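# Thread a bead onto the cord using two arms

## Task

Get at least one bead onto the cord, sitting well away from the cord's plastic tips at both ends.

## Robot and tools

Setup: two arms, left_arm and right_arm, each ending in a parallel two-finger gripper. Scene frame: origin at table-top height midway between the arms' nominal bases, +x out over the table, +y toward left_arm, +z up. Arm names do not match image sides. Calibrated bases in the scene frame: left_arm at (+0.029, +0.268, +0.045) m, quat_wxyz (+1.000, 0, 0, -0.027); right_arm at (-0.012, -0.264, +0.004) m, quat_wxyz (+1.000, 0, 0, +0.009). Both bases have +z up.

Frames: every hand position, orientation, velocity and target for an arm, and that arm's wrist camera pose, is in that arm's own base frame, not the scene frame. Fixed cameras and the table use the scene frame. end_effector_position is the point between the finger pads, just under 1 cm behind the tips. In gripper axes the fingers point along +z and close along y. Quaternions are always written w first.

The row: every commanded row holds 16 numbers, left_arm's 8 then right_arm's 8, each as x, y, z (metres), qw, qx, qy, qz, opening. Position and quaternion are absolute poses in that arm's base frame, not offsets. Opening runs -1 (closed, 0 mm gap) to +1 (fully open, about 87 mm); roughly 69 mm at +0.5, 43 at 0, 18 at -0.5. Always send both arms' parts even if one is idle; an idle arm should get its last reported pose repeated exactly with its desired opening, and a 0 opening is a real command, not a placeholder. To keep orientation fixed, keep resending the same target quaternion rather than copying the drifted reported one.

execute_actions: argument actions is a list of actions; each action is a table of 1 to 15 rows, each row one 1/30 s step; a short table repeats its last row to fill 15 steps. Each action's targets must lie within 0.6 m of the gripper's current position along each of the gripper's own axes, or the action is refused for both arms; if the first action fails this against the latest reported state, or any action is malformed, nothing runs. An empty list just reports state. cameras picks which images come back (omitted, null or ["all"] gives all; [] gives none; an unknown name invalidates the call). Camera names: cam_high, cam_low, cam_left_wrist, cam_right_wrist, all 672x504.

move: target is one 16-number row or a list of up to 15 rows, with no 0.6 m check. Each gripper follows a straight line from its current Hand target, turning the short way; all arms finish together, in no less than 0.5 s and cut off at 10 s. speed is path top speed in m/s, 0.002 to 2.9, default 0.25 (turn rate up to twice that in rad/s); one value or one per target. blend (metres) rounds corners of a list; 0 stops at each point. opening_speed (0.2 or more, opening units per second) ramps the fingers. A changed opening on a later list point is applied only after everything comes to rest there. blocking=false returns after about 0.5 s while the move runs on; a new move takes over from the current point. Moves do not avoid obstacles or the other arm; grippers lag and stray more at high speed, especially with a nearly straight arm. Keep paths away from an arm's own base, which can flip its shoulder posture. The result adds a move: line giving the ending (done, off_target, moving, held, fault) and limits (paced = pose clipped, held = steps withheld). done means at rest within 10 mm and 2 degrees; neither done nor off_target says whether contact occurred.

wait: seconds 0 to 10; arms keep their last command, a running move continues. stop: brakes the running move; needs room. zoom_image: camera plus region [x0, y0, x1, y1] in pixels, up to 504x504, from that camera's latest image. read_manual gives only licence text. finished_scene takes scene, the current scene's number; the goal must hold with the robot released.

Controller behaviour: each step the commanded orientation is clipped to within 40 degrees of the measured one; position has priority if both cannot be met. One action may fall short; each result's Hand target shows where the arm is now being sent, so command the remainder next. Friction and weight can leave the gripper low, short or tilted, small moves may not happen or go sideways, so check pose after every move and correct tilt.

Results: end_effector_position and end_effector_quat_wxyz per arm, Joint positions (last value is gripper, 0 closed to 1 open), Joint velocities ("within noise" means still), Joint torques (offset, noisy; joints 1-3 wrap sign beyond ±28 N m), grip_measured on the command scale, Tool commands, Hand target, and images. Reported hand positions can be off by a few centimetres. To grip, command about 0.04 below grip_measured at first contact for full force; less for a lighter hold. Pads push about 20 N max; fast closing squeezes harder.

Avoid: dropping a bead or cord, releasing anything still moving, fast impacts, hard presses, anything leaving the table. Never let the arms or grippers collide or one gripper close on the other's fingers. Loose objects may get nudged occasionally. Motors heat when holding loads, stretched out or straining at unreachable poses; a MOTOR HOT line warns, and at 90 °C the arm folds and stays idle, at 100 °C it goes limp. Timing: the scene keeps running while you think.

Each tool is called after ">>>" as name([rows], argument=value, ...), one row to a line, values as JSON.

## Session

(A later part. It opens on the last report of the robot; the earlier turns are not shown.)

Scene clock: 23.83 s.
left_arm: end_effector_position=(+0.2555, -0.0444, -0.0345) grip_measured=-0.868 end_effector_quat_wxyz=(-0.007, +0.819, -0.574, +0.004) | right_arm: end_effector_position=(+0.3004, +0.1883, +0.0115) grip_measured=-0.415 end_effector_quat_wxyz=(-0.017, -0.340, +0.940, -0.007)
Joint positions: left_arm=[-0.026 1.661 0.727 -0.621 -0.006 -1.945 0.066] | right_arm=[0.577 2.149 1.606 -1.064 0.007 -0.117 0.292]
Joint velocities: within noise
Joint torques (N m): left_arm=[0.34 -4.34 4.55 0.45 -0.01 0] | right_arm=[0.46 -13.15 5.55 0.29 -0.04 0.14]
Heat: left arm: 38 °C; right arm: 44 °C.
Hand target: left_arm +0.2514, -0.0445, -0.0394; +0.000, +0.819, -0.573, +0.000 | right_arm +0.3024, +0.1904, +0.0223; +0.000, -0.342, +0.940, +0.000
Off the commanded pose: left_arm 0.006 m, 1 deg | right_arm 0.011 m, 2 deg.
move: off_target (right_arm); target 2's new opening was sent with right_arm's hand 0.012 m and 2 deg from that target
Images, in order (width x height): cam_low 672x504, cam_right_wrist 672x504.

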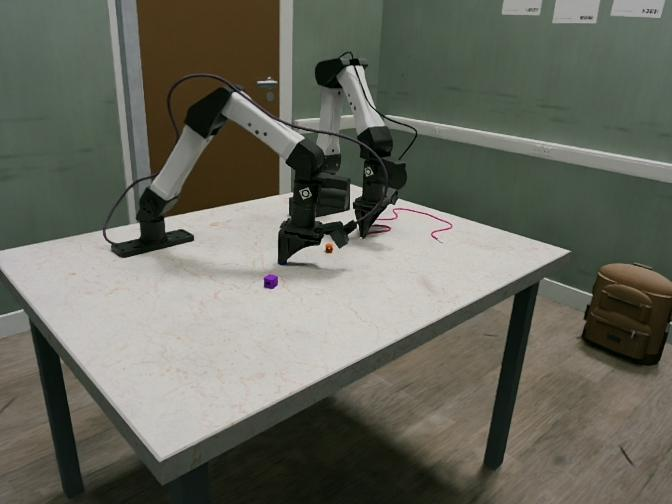

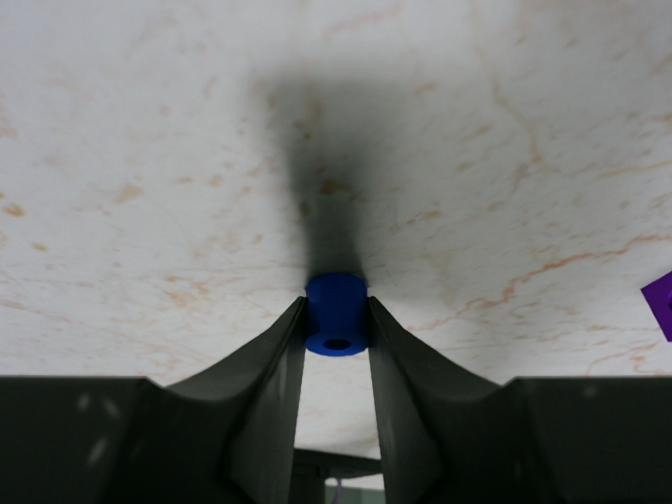

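>>> move([
  [0.2555, -0.050, 0.03, 0, 0.8192, -0.5736, 0, -1, 0.305, 0.195, 0.09, 0, -0.342, 0.9397, 0, -0.5],
  [0.3335, -0.19, 0.04, 0, 0.5225, -0.8526, 0, -1, 0.3368, 0.256, 0.10, 0.6047, -0.3542, 0.6261, 0.3421, -0.5],
], speed=0.2)

Scene clock: 29.80 s.
left_arm: end_effector_position=(+0.3305, -0.1860, +0.0386) grip_measured=-0.868 end_effector_quat_wxyz=(+0.002, -0.527, +0.850, +0.002) | right_arm: end_effector_position=(+0.3375, +0.2585, +0.0994) grip_measured=-0.416 end_effector_quat_wxyz=(+0.600, -0.356, +0.630, +0.341)
Joint positions: left_arm=[-0.405 2.024 1.533 -1.082 -0.005 -1.515 0.066] | right_arm=[0.416 1.771 0.48 1.235 -0.615 -0.03 0.292]
Joint velocities: within noise
Joint torques (N m): left_arm=[-0.46 -8.09 9.59 0.27 -0.02 0.08] | right_arm=[-0.21 -5.55 3.88 2.18 -0.08 0.23]
Heat: left arm: 38 °C; right arm: 45 °C.
Hand target: left_arm +0.3334, -0.1900, +0.0400; +0.000, -0.523, +0.853, +0.000 | right_arm +0.3368, +0.2561, +0.1001; +0.604, -0.354, +0.626, +0.342
Off the commanded pose: left_arm 0.005 m, 1 deg | right_arm 0.003 m, 1 deg.
move: done

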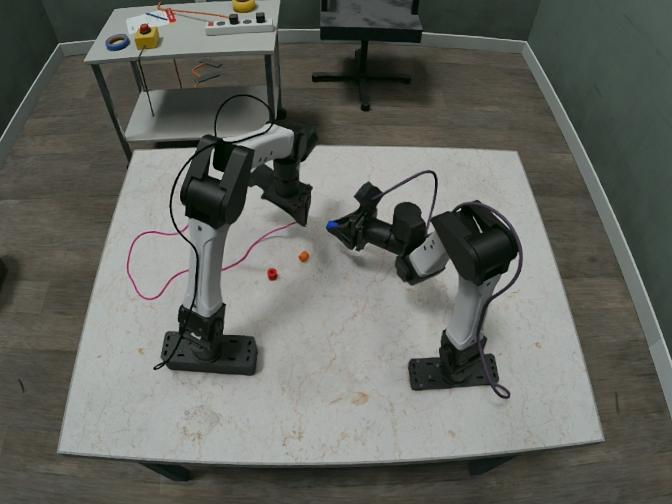

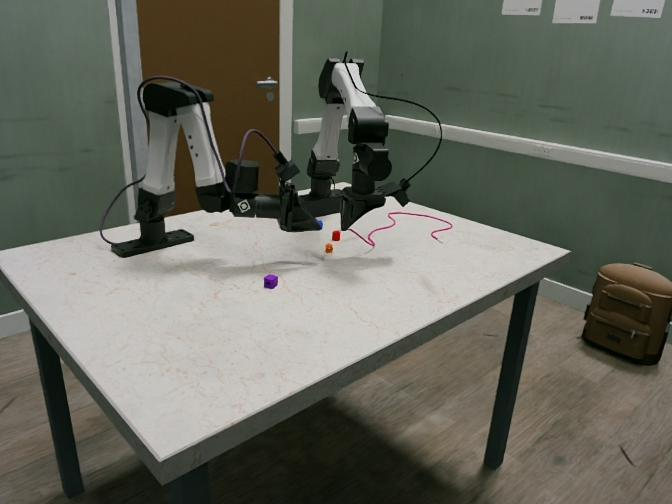

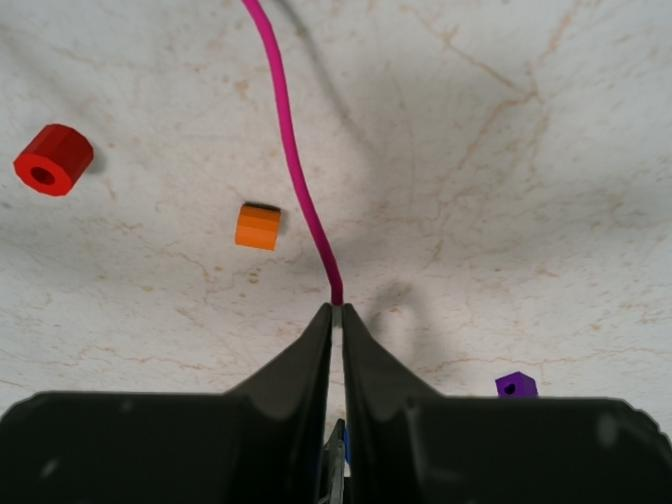

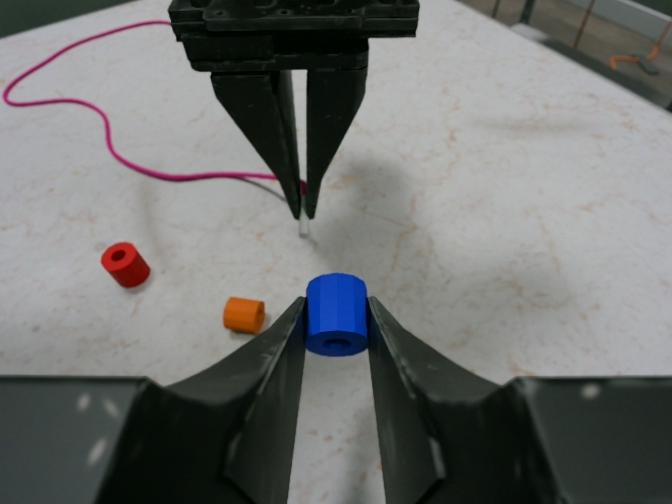

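>>> move([
  [0.3486, -0.1937, -0.012, 0, -0.5225, 0.8526, 0, -1, 0.3368, 0.256, 0.019, 0.6047, -0.3542, 0.6261, 0.3421, -0.5],
], speed=0.12)

>>> zoom_image(camera="cam_left_wrist", region=[287, 290, 387, 490])

>>> zoom_image(camera="cam_low", region=[290, 190, 390, 270])

Scene clock: 31.50 s.
left_arm: end_effector_position=(+0.3493, -0.1940, -0.0066) grip_measured=-0.868 end_effector_quat_wxyz=(+0.004, -0.524, +0.852, -0.001) | right_arm: end_effector_position=(+0.3328, +0.2576, +0.0169) grip_measured=-0.416 end_effector_quat_wxyz=(+0.571, -0.361, +0.652, +0.345)
Joint positions: left_arm=[-0.405 2.146 1.533 -0.951 -0.005 -1.508 0.066] | right_arm=[0.414 2.132 0.475 1.519 -0.63 -0.043 0.292]
Joint velocities: within noise
Joint torques (N m): left_arm=[0.18 -9.16 6.19 0.44 -0.01 0.05] | right_arm=[-0.03 -4.36 2.97 2.56 0.01 0.07]
Heat: left arm: 38 °C; right arm: 45 °C.
Hand target: left_arm +0.3486, -0.1938, -0.0119; +0.000, -0.523, +0.853, +0.000 | right_arm +0.3368, +0.2559, +0.0194; +0.588, -0.364, +0.639, +0.337
Off the commanded pose: left_arm 0.005 m, 1 deg | right_arm 0.005 m, 5 deg.
joint sent to its limit (right arm) — joint 4 (wrist pitch), upper limit. The joint targets are off in orientation, not in position.
move: off_target (right_arm)

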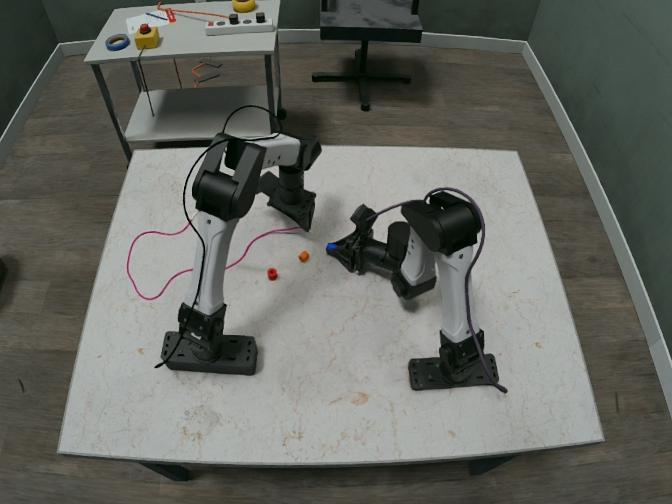

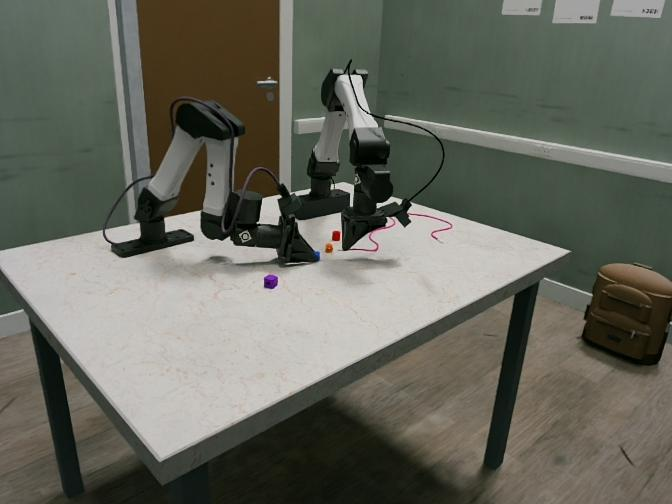

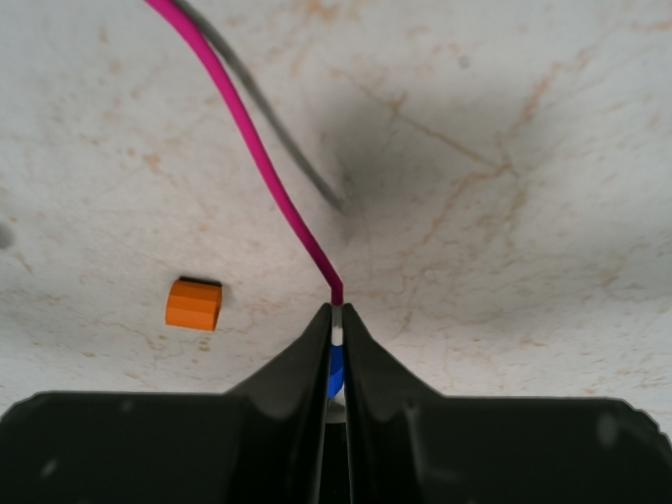

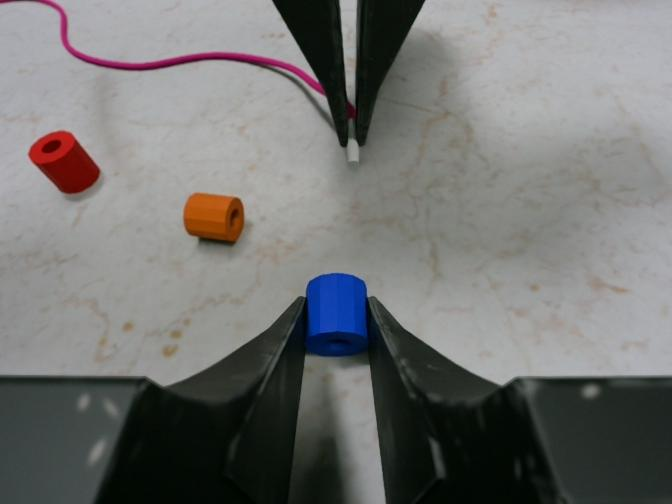

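Scaled by 2.520 from the camera's 672x504 image, which has a finer 960x720 frame.

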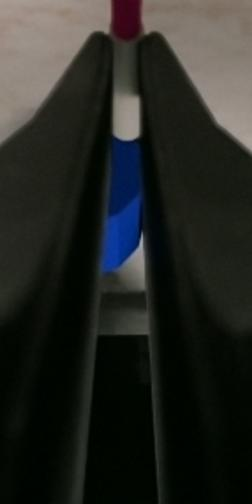

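Scaled by 5.040 from the camera's 672x504 image, which has a finer 960x720 frame.

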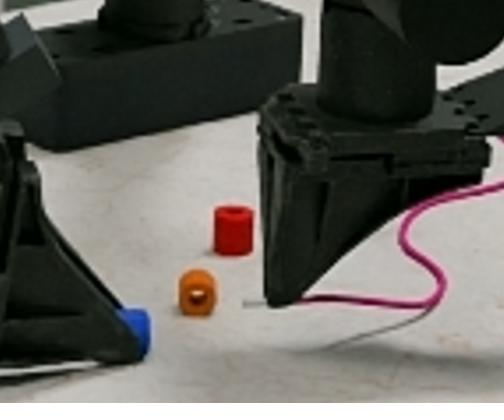

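>>> move([
  [0.3347, -0.2068, -0.017, 0, -0.5225, 0.8526, 0, -1, 0.3368, 0.256, 0.0245, 0.6047, -0.3542, 0.6261, 0.3421, -0.5],
], speed=0.08)

>>> zoom_image(camera="cam_left_wrist", region=[287, 290, 387, 490])

>>> zoom_image(camera="cam_low", region=[290, 210, 360, 280])

>>> zoom_image(camera="cam_right_wrist", region=[267, 130, 407, 370])

Scene clock: 33.10 s.
left_arm: end_effector_position=(+0.3346, -0.2046, -0.0178) grip_measured=-0.868 end_effector_quat_wxyz=(+0.000, -0.520, +0.854, +0.005) | right_arm: end_effector_position=(+0.3328, +0.2576, +0.0169) grip_measured=-0.416 end_effector_quat_wxyz=(+0.571, -0.361, +0.652, +0.344)
Joint positions: left_arm=[-0.445 2.146 1.485 -0.919 -0.005 -1.539 0.066] | right_arm=[0.414 2.132 0.475 1.519 -0.63 -0.044 0.292]
Joint velocities: within noise
Joint torques (N m): left_arm=[-0.27 -10.47 5.85 0.4 0 -0.11] | right_arm=[-0.03 -5.81 2.5 2.55 0.04 0.11]
Heat: left arm: 39 °C; right arm: 45 °C.
Hand target: left_arm +0.3347, -0.2068, -0.0169; +0.000, -0.523, +0.853, +0.000 | right_arm +0.3368, +0.2560, +0.0248; +0.592, -0.362, +0.636, +0.338
Off the commanded pose: left_arm 0.002 m, 1 deg | right_arm 0.009 m, 5 deg.
joint sent to its limit (right arm) — joint 4 (wrist pitch), upper limit. The joint targets still meet the commanded pose.
move: off_target (right_arm)

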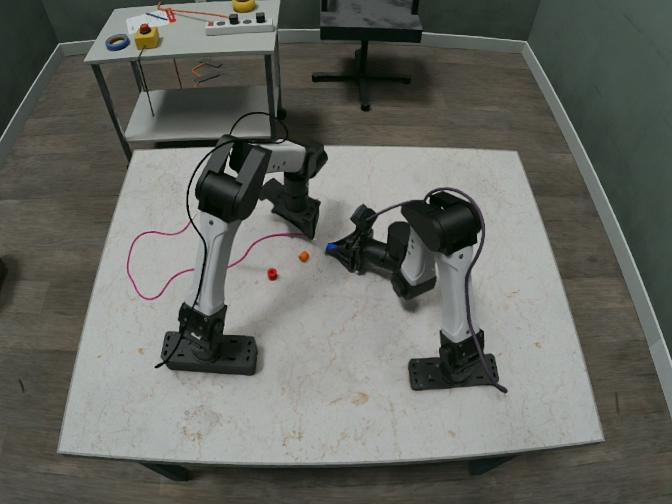

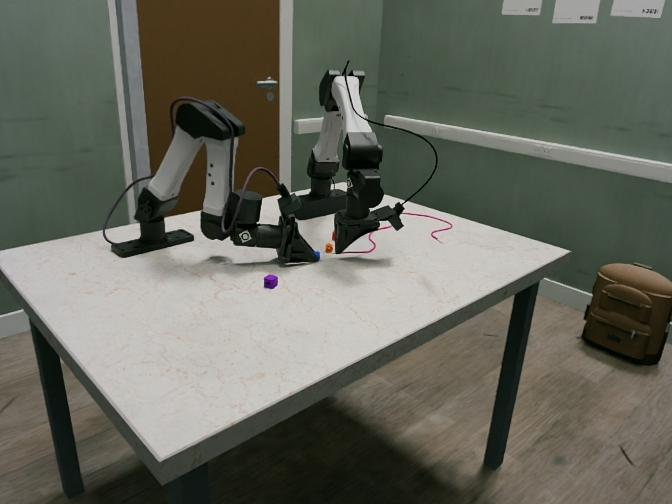

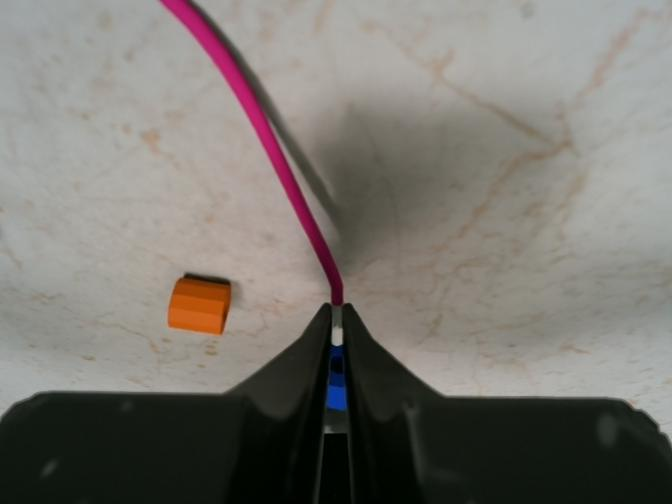

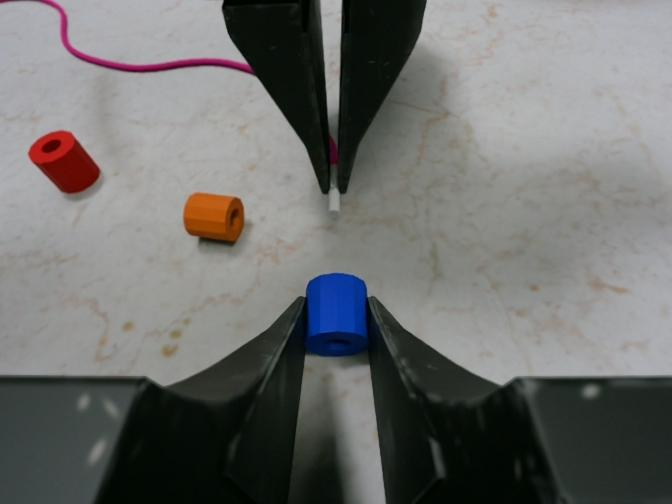

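Scaled by 2.520 from the camera's 672x504 image, which has a finer 960x720 frame.

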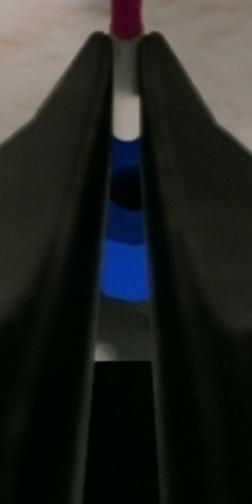

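Scaled by 7.200 from the camera's 672x504 image, which has a finer 960x720 frame.

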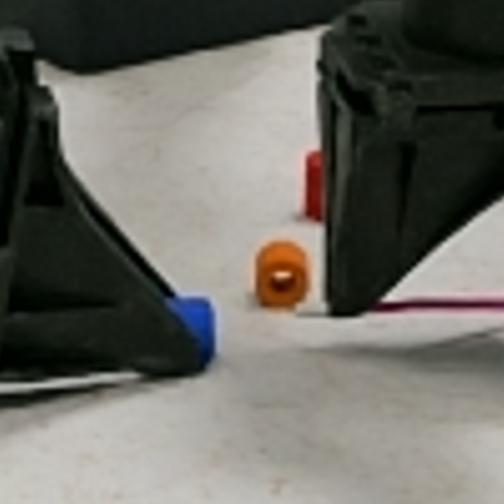

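Scaled by 2.100 from the camera's 672x504 image, which has a finer 960x720 frame.

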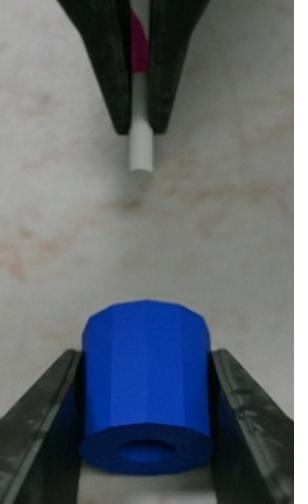

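>>> execute_actions(actions=[])

>>> zoom_image(camera="cam_left_wrist", region=[287, 290, 387, 490])

>>> zoom_image(camera="cam_low", region=[280, 210, 380, 285])

>>> zoom_image(camera="cam_right_wrist", region=[270, 120, 410, 330])

Scene clock: 34.13 s.
left_arm: end_effector_position=(+0.3348, -0.2047, -0.0178) grip_measured=-0.868 end_effector_quat_wxyz=(+0.000, -0.520, +0.854, +0.005) | right_arm: end_effector_position=(+0.3328, +0.2576, +0.0169) grip_measured=-0.416 end_effector_quat_wxyz=(+0.571, -0.361, +0.652, +0.344)
Joint positions: left_arm=[-0.445 2.146 1.485 -0.918 -0.005 -1.539 0.066] | right_arm=[0.414 2.132 0.475 1.519 -0.63 -0.044 0.292]
Joint velocities: within noise
Joint torques (N m): left_arm=[-0.25 -10.5 5.76 0.42 -0.02 -0.11] | right_arm=[-0.17 -5.86 2.52 2.55 0.03 0.11]
Heat: left arm: 39 °C; right arm: 45 °C.
Hand target: left_arm +0.3347, -0.2068, -0.0169; +0.000, -0.522, +0.853, +0.000 | right_arm +0.3368, +0.2560, +0.0248; +0.592, -0.362, +0.636, +0.338
Tool commands: left_gripper/opening=-1.0 right_gripper/opening=-0.5
Off the commanded pose: left_arm 0.002 m, 1 deg | right_arm 0.009 m, 5 deg.

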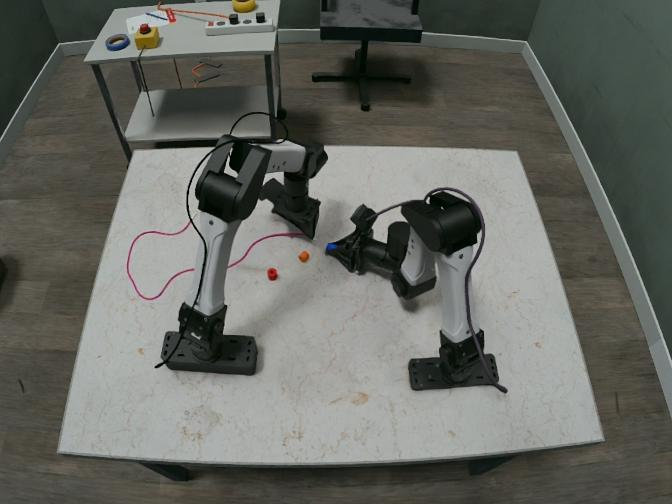

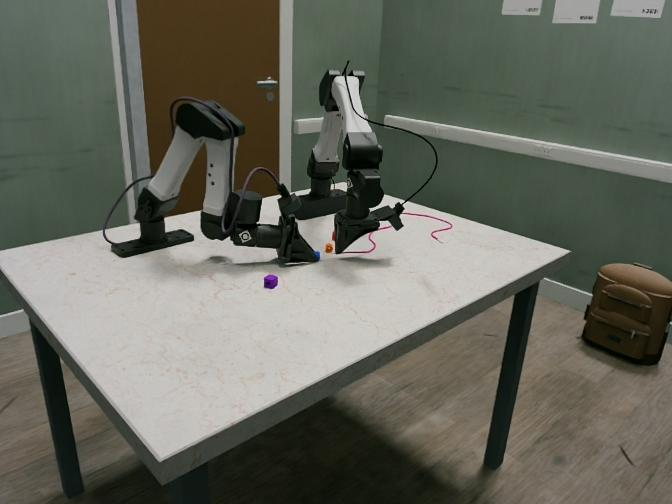

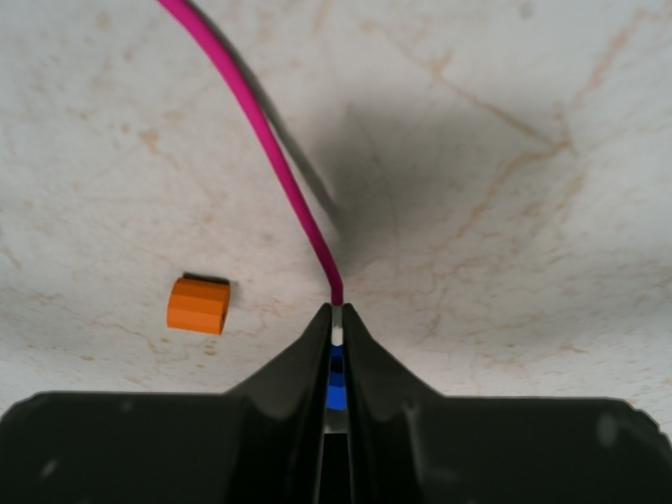

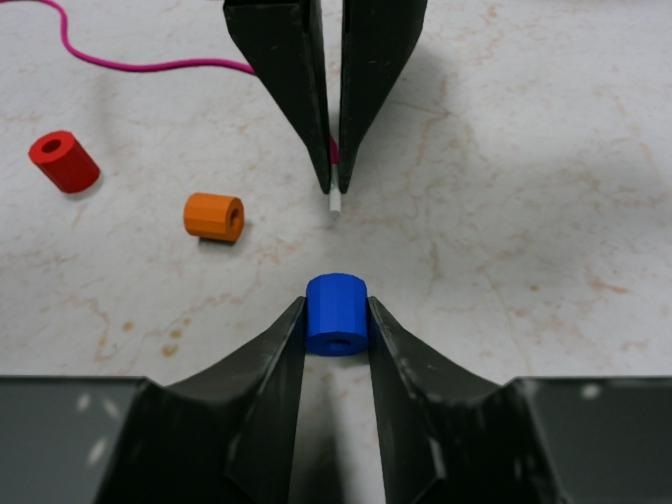

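Scaled by 2.520 from the camera's 672x504 image, which has a finer 960x720 frame.

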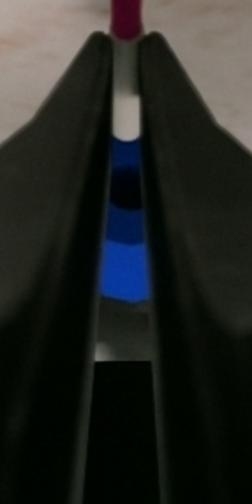

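Scaled by 5.040 from the camera's 672x504 image, which has a finer 960x720 frame.

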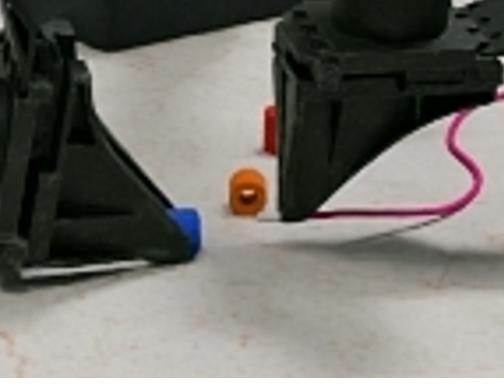

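Scaled by 2.400 from the camera's 672x504 image, which has a finer 960x720 frame.

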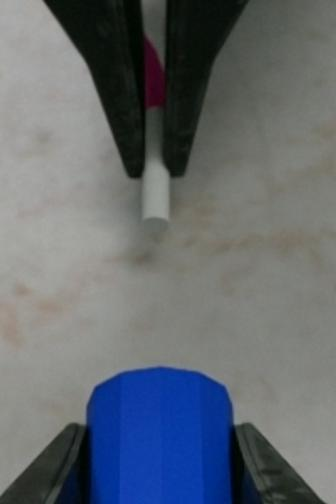

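>>> move(target=[0.3293,-0.2175,-0.017,0,-0.5225,0.8526,0,-1,0.3368,0.256,0.0245,0.6047,-0.3542,0.6261,0.3421,-0.5], speed=0.04)

>>> zoom_image(camera="cam_left_wrist", region=[287, 290, 387, 490])

>>> zoom_image(camera="cam_low", region=[290, 220, 350, 280])

>>> zoom_image(camera="cam_right_wrist", region=[270, 160, 410, 370])

Scene clock: 35.27 s.
left_arm: end_effector_position=(+0.3298, -0.2151, -0.0178) grip_measured=-0.868 end_effector_quat_wxyz=(+0.000, -0.520, +0.854, +0.005) | right_arm: end_effector_position=(+0.3328, +0.2576, +0.0169) grip_measured=-0.416 end_effector_quat_wxyz=(+0.571, -0.361, +0.652, +0.344)
Joint positions: left_arm=[-0.474 2.146 1.485 -0.918 -0.005 -1.569 0.066] | right_arm=[0.414 2.132 0.475 1.519 -0.63 -0.044 0.292]
Joint velocities: within noise
Joint torques (N m): left_arm=[-0.44 -10.52 5.71 0.44 -0.03 -0.13] | right_arm=[-0.1 -5.9 2.54 2.55 0.02 0.11]
Heat: left arm: 39 °C; right arm: 45 °C.
Hand target: left_arm +0.3294, -0.2175, -0.0169; +0.000, -0.523, +0.853, +0.000 | right_arm +0.3368, +0.2560, +0.0248; +0.592, -0.362, +0.636, +0.338
Off the commanded pose: left_arm 0.003 m, 1 deg | right_arm 0.009 m, 5 deg.
joint sent to its limit (right arm) — joint 4 (wrist pitch), upper limit. The joint targets still meet the commanded pose.
move: off_target (right_arm)

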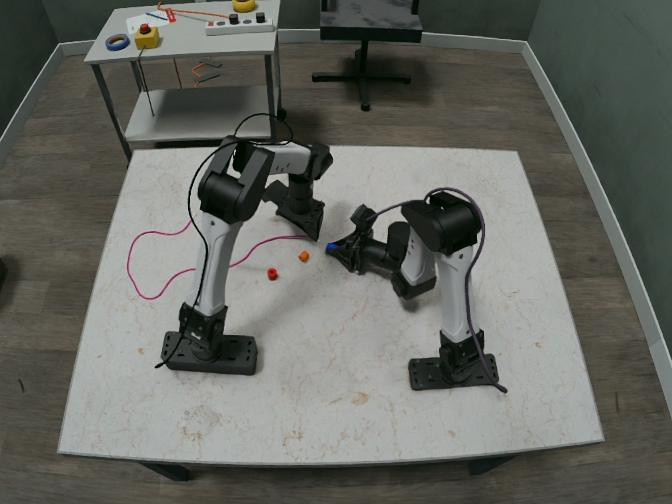

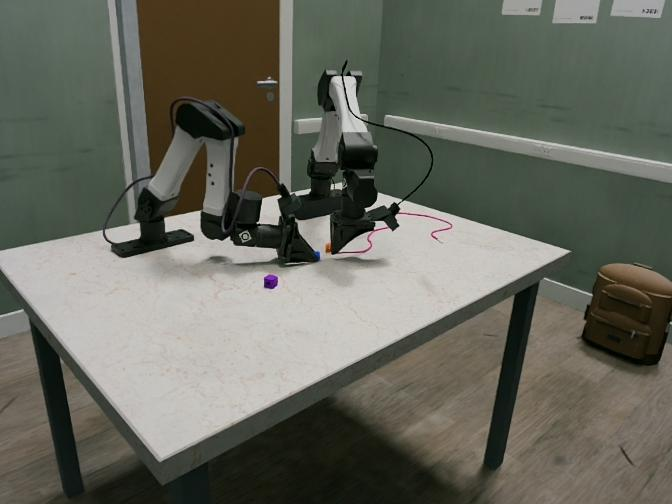

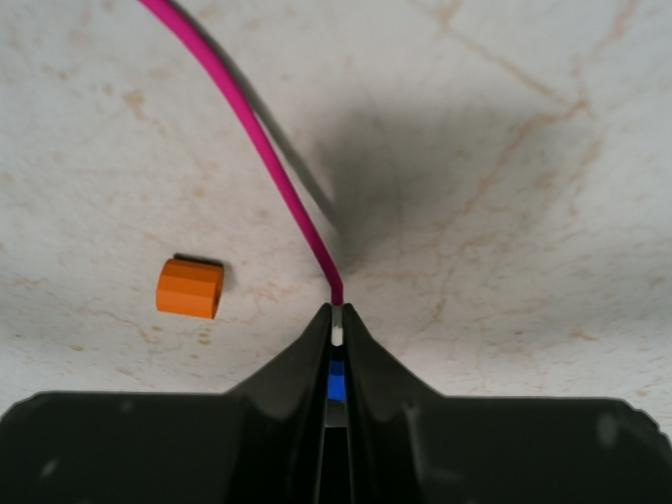

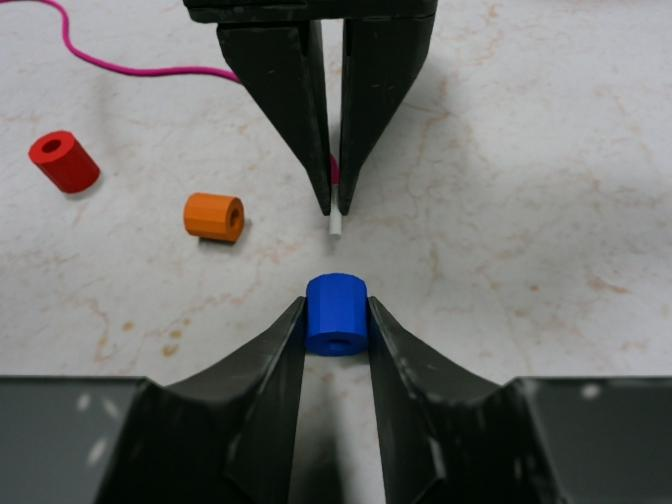

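Scaled by 2.520 from the camera's 672x504 image, which has a finer 960x720 frame.

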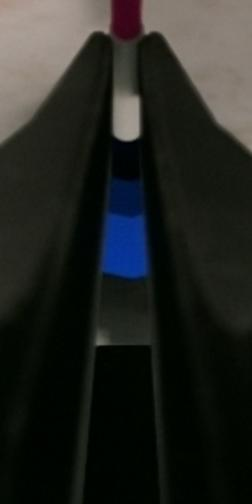

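Scaled by 8.400 from the camera's 672x504 image, which has a finer 960x720 frame.

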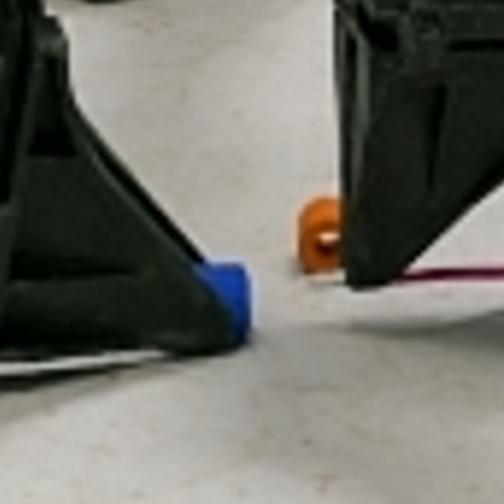

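Scaled by 2.400 from the camera's 672x504 image, which has a finer 960x720 frame.

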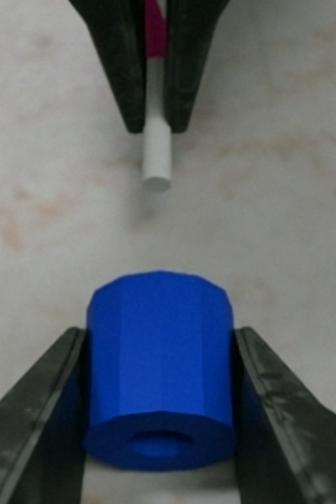

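>>> move(target=[0.3257,-0.2246,-0.019,0,-0.5225,0.8526,0,-1,0.3368,0.256,0.0245,0.6047,-0.3542,0.6261,0.3421,-0.5], speed=0.04)

>>> zoom_image(camera="cam_left_wrist", region=[297, 310, 377, 430])

>>> zoom_image(camera="cam_low", region=[300, 235, 340, 275])

>>> zoom_image(camera="cam_right_wrist", region=[270, 160, 410, 370])

Scene clock: 37.87 s.
left_arm: end_effector_position=(+0.3277, -0.2226, -0.0178) grip_measured=-0.868 end_effector_quat_wxyz=(+0.002, -0.521, +0.854, +0.002) | right_arm: end_effector_position=(+0.3328, +0.2576, +0.0169) grip_measured=-0.416 end_effector_quat_wxyz=(+0.571, -0.361, +0.652, +0.344)
Joint positions: left_arm=[-0.494 2.146 1.485 -0.912 -0.005 -1.589 0.066] | right_arm=[0.414 2.132 0.475 1.519 -0.63 -0.044 0.292]
Joint velocities: within noise
Joint torques (N m): left_arm=[-0.55 -10.25 5.46 0.39 -0.01 -0.12] | right_arm=[-0.13 -5.85 2.5 2.57 0.06 0.11]
Heat: left arm: 40 °C; right arm: 45 °C.
Hand target: left_arm +0.3258, -0.2246, -0.0189; +0.000, -0.523, +0.853, +0.000 | right_arm +0.3368, +0.2560, +0.0248; +0.592, -0.362, +0.636, +0.338
Off the commanded pose: left_arm 0.003 m, 0 deg | right_arm 0.009 m, 5 deg.
joint sent to its limit (right arm) — joint 4 (wrist pitch), upper limit. The joint targets still meet the commanded pose.
move: off_target (right_arm)

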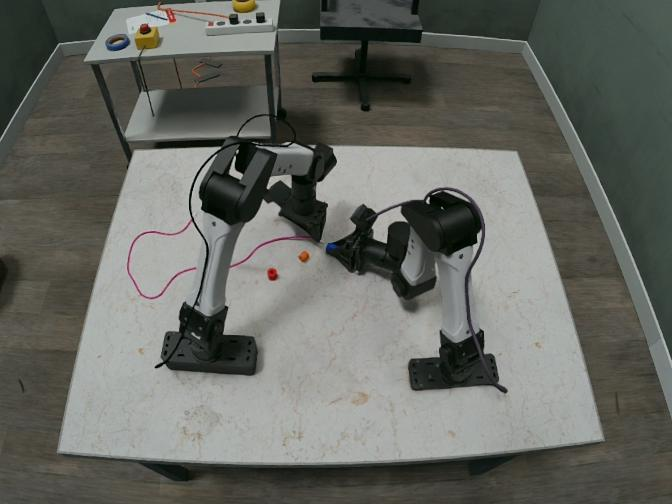

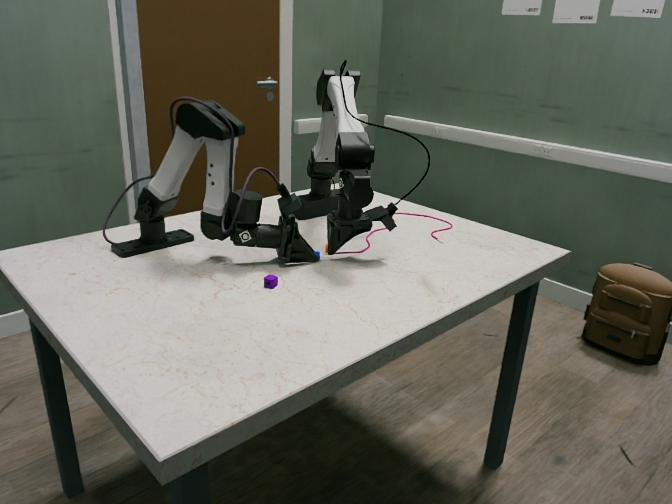

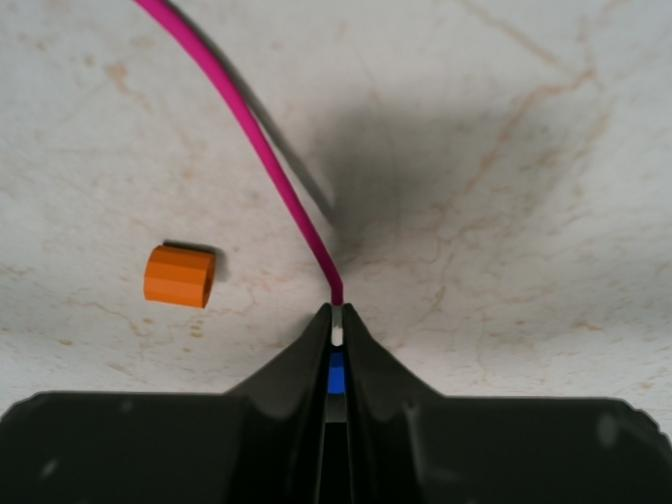

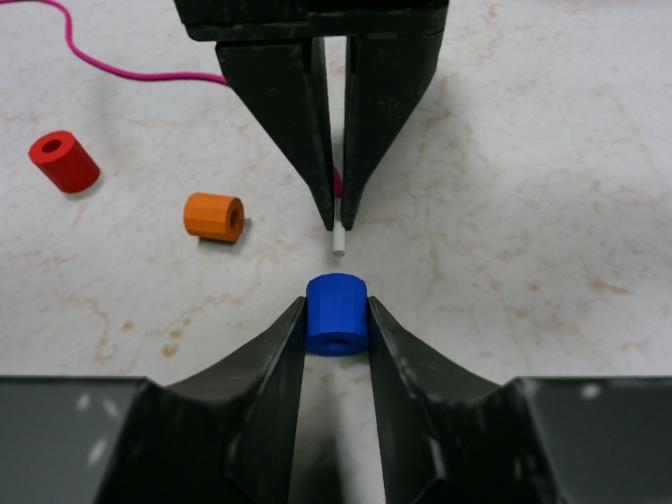

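Scaled by 4.200 from the camera's 672x504 image, which has a finer 960x720 frame.

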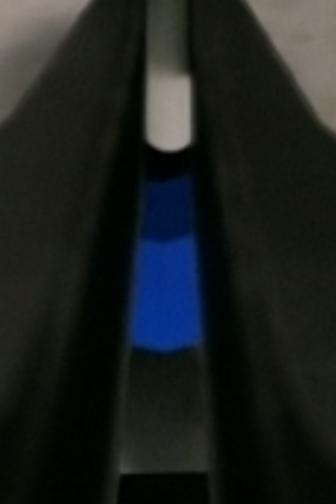

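Scaled by 12.600 from the camera's 672x504 image, which has a finer 960x720 frame.

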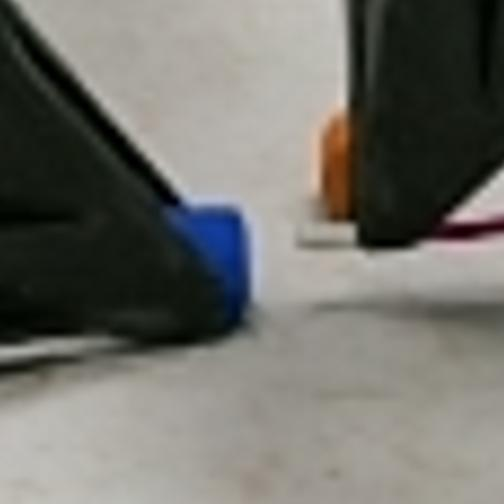

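Scaled by 2.400 from the camera's 672x504 image, which has a finer 960x720 frame.

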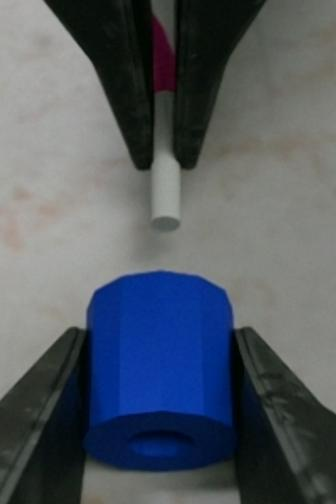

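>>> move(target=[0.3257,-0.2246,-0.0245,0,-0.5225,0.8526,0,-1,0.3368,0.256,0.0245,0.6047,-0.3542,0.6261,0.3421,-0.5], speed=0.03)

>>> zoom_image(camera="cam_left_wrist", region=[297, 310, 377, 430])

>>> zoom_image(camera="cam_low", region=[300, 235, 340, 275])

>>> zoom_image(camera="cam_right_wrist", region=[270, 160, 410, 370])

Scene clock: 39.33 s.
left_arm: end_effector_position=(+0.3277, -0.2226, -0.0207) grip_measured=-0.868 end_effector_quat_wxyz=(+0.003, -0.521, +0.853, +0.000) | right_arm: end_effector_position=(+0.3328, +0.2576, +0.0169) grip_measured=-0.416 end_effector_quat_wxyz=(+0.571, -0.361, +0.652, +0.344)
Joint positions: left_arm=[-0.494 2.146 1.472 -0.894 -0.005 -1.59 0.066] | right_arm=[0.414 2.132 0.475 1.519 -0.63 -0.044 0.292]
Joint velocities: within noise
Joint torques (N m): left_arm=[-0.44 -9.48 5.78 0.4 -0.02 -0.1] | right_arm=[-0.1 -5.86 2.48 2.54 0 0.14]
Heat: left arm: 40 °C; right arm: 45 °C.
Hand target: left_arm +0.3257, -0.2245, -0.0244; +0.000, -0.523, +0.853, +0.000 | right_arm +0.3368, +0.2560, +0.0248; +0.592, -0.362, +0.636, +0.338
Off the commanded pose: left_arm 0.005 m, 0 deg | right_arm 0.009 m, 5 deg.
joint sent to its limit (right arm) — joint 4 (wrist pitch), upper limit. The joint targets still meet the commanded pose.
move: off_target (right_arm)

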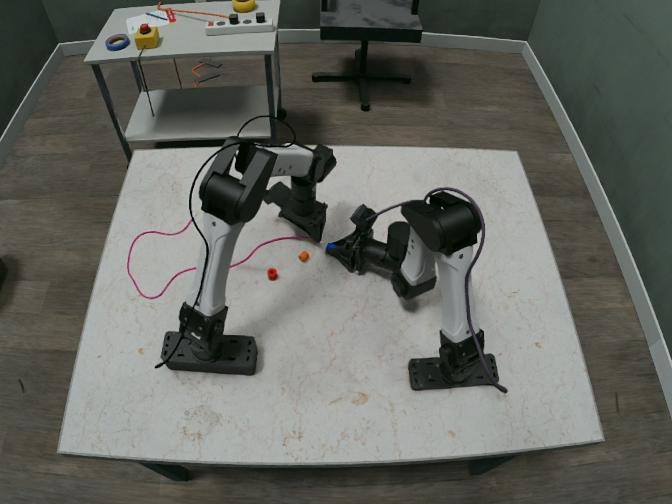

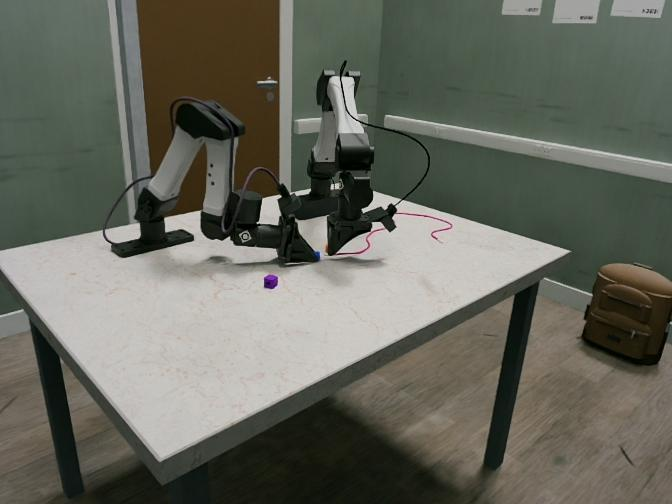

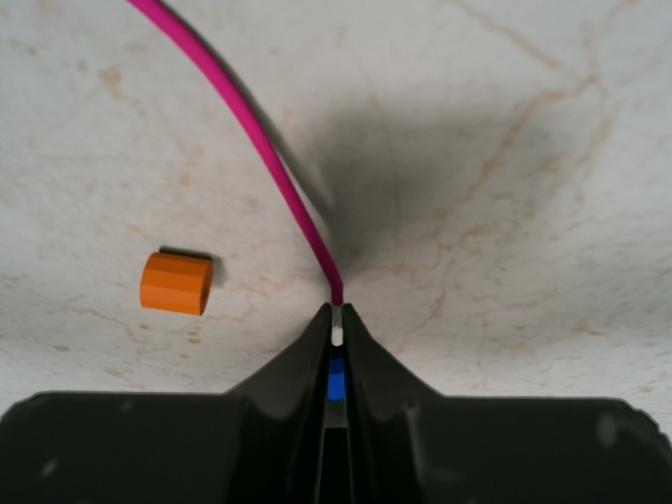

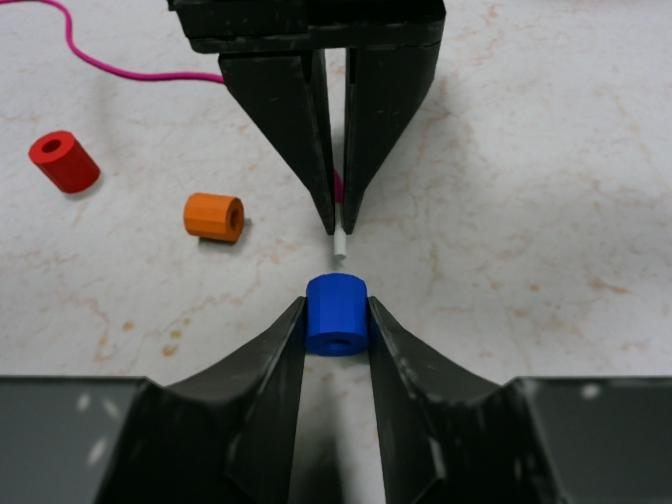

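Scaled by 4.200 from the camera's 672x504 image, which has a finer 960x720 frame.

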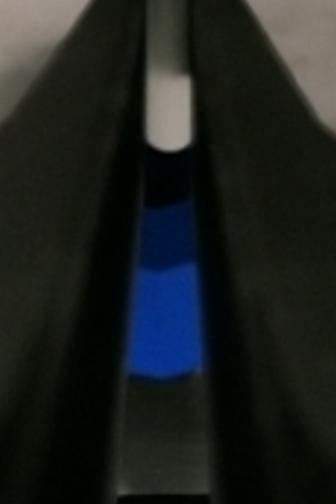

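Scaled by 12.600 from the camera's 672x504 image, which has a finer 960x720 frame.

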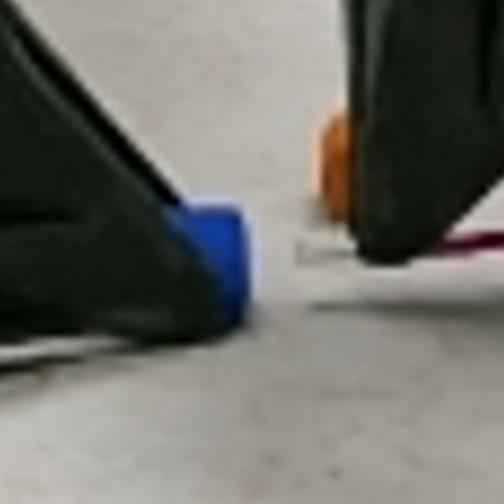

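Scaled by 2.400 from the camera's 672x504 image, which has a finer 960x720 frame.

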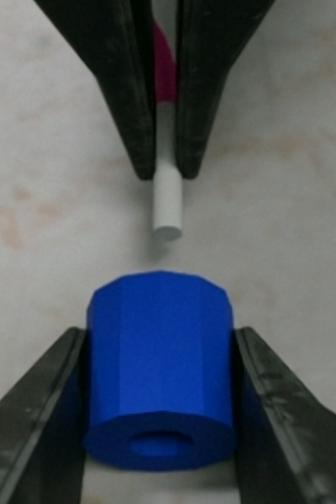

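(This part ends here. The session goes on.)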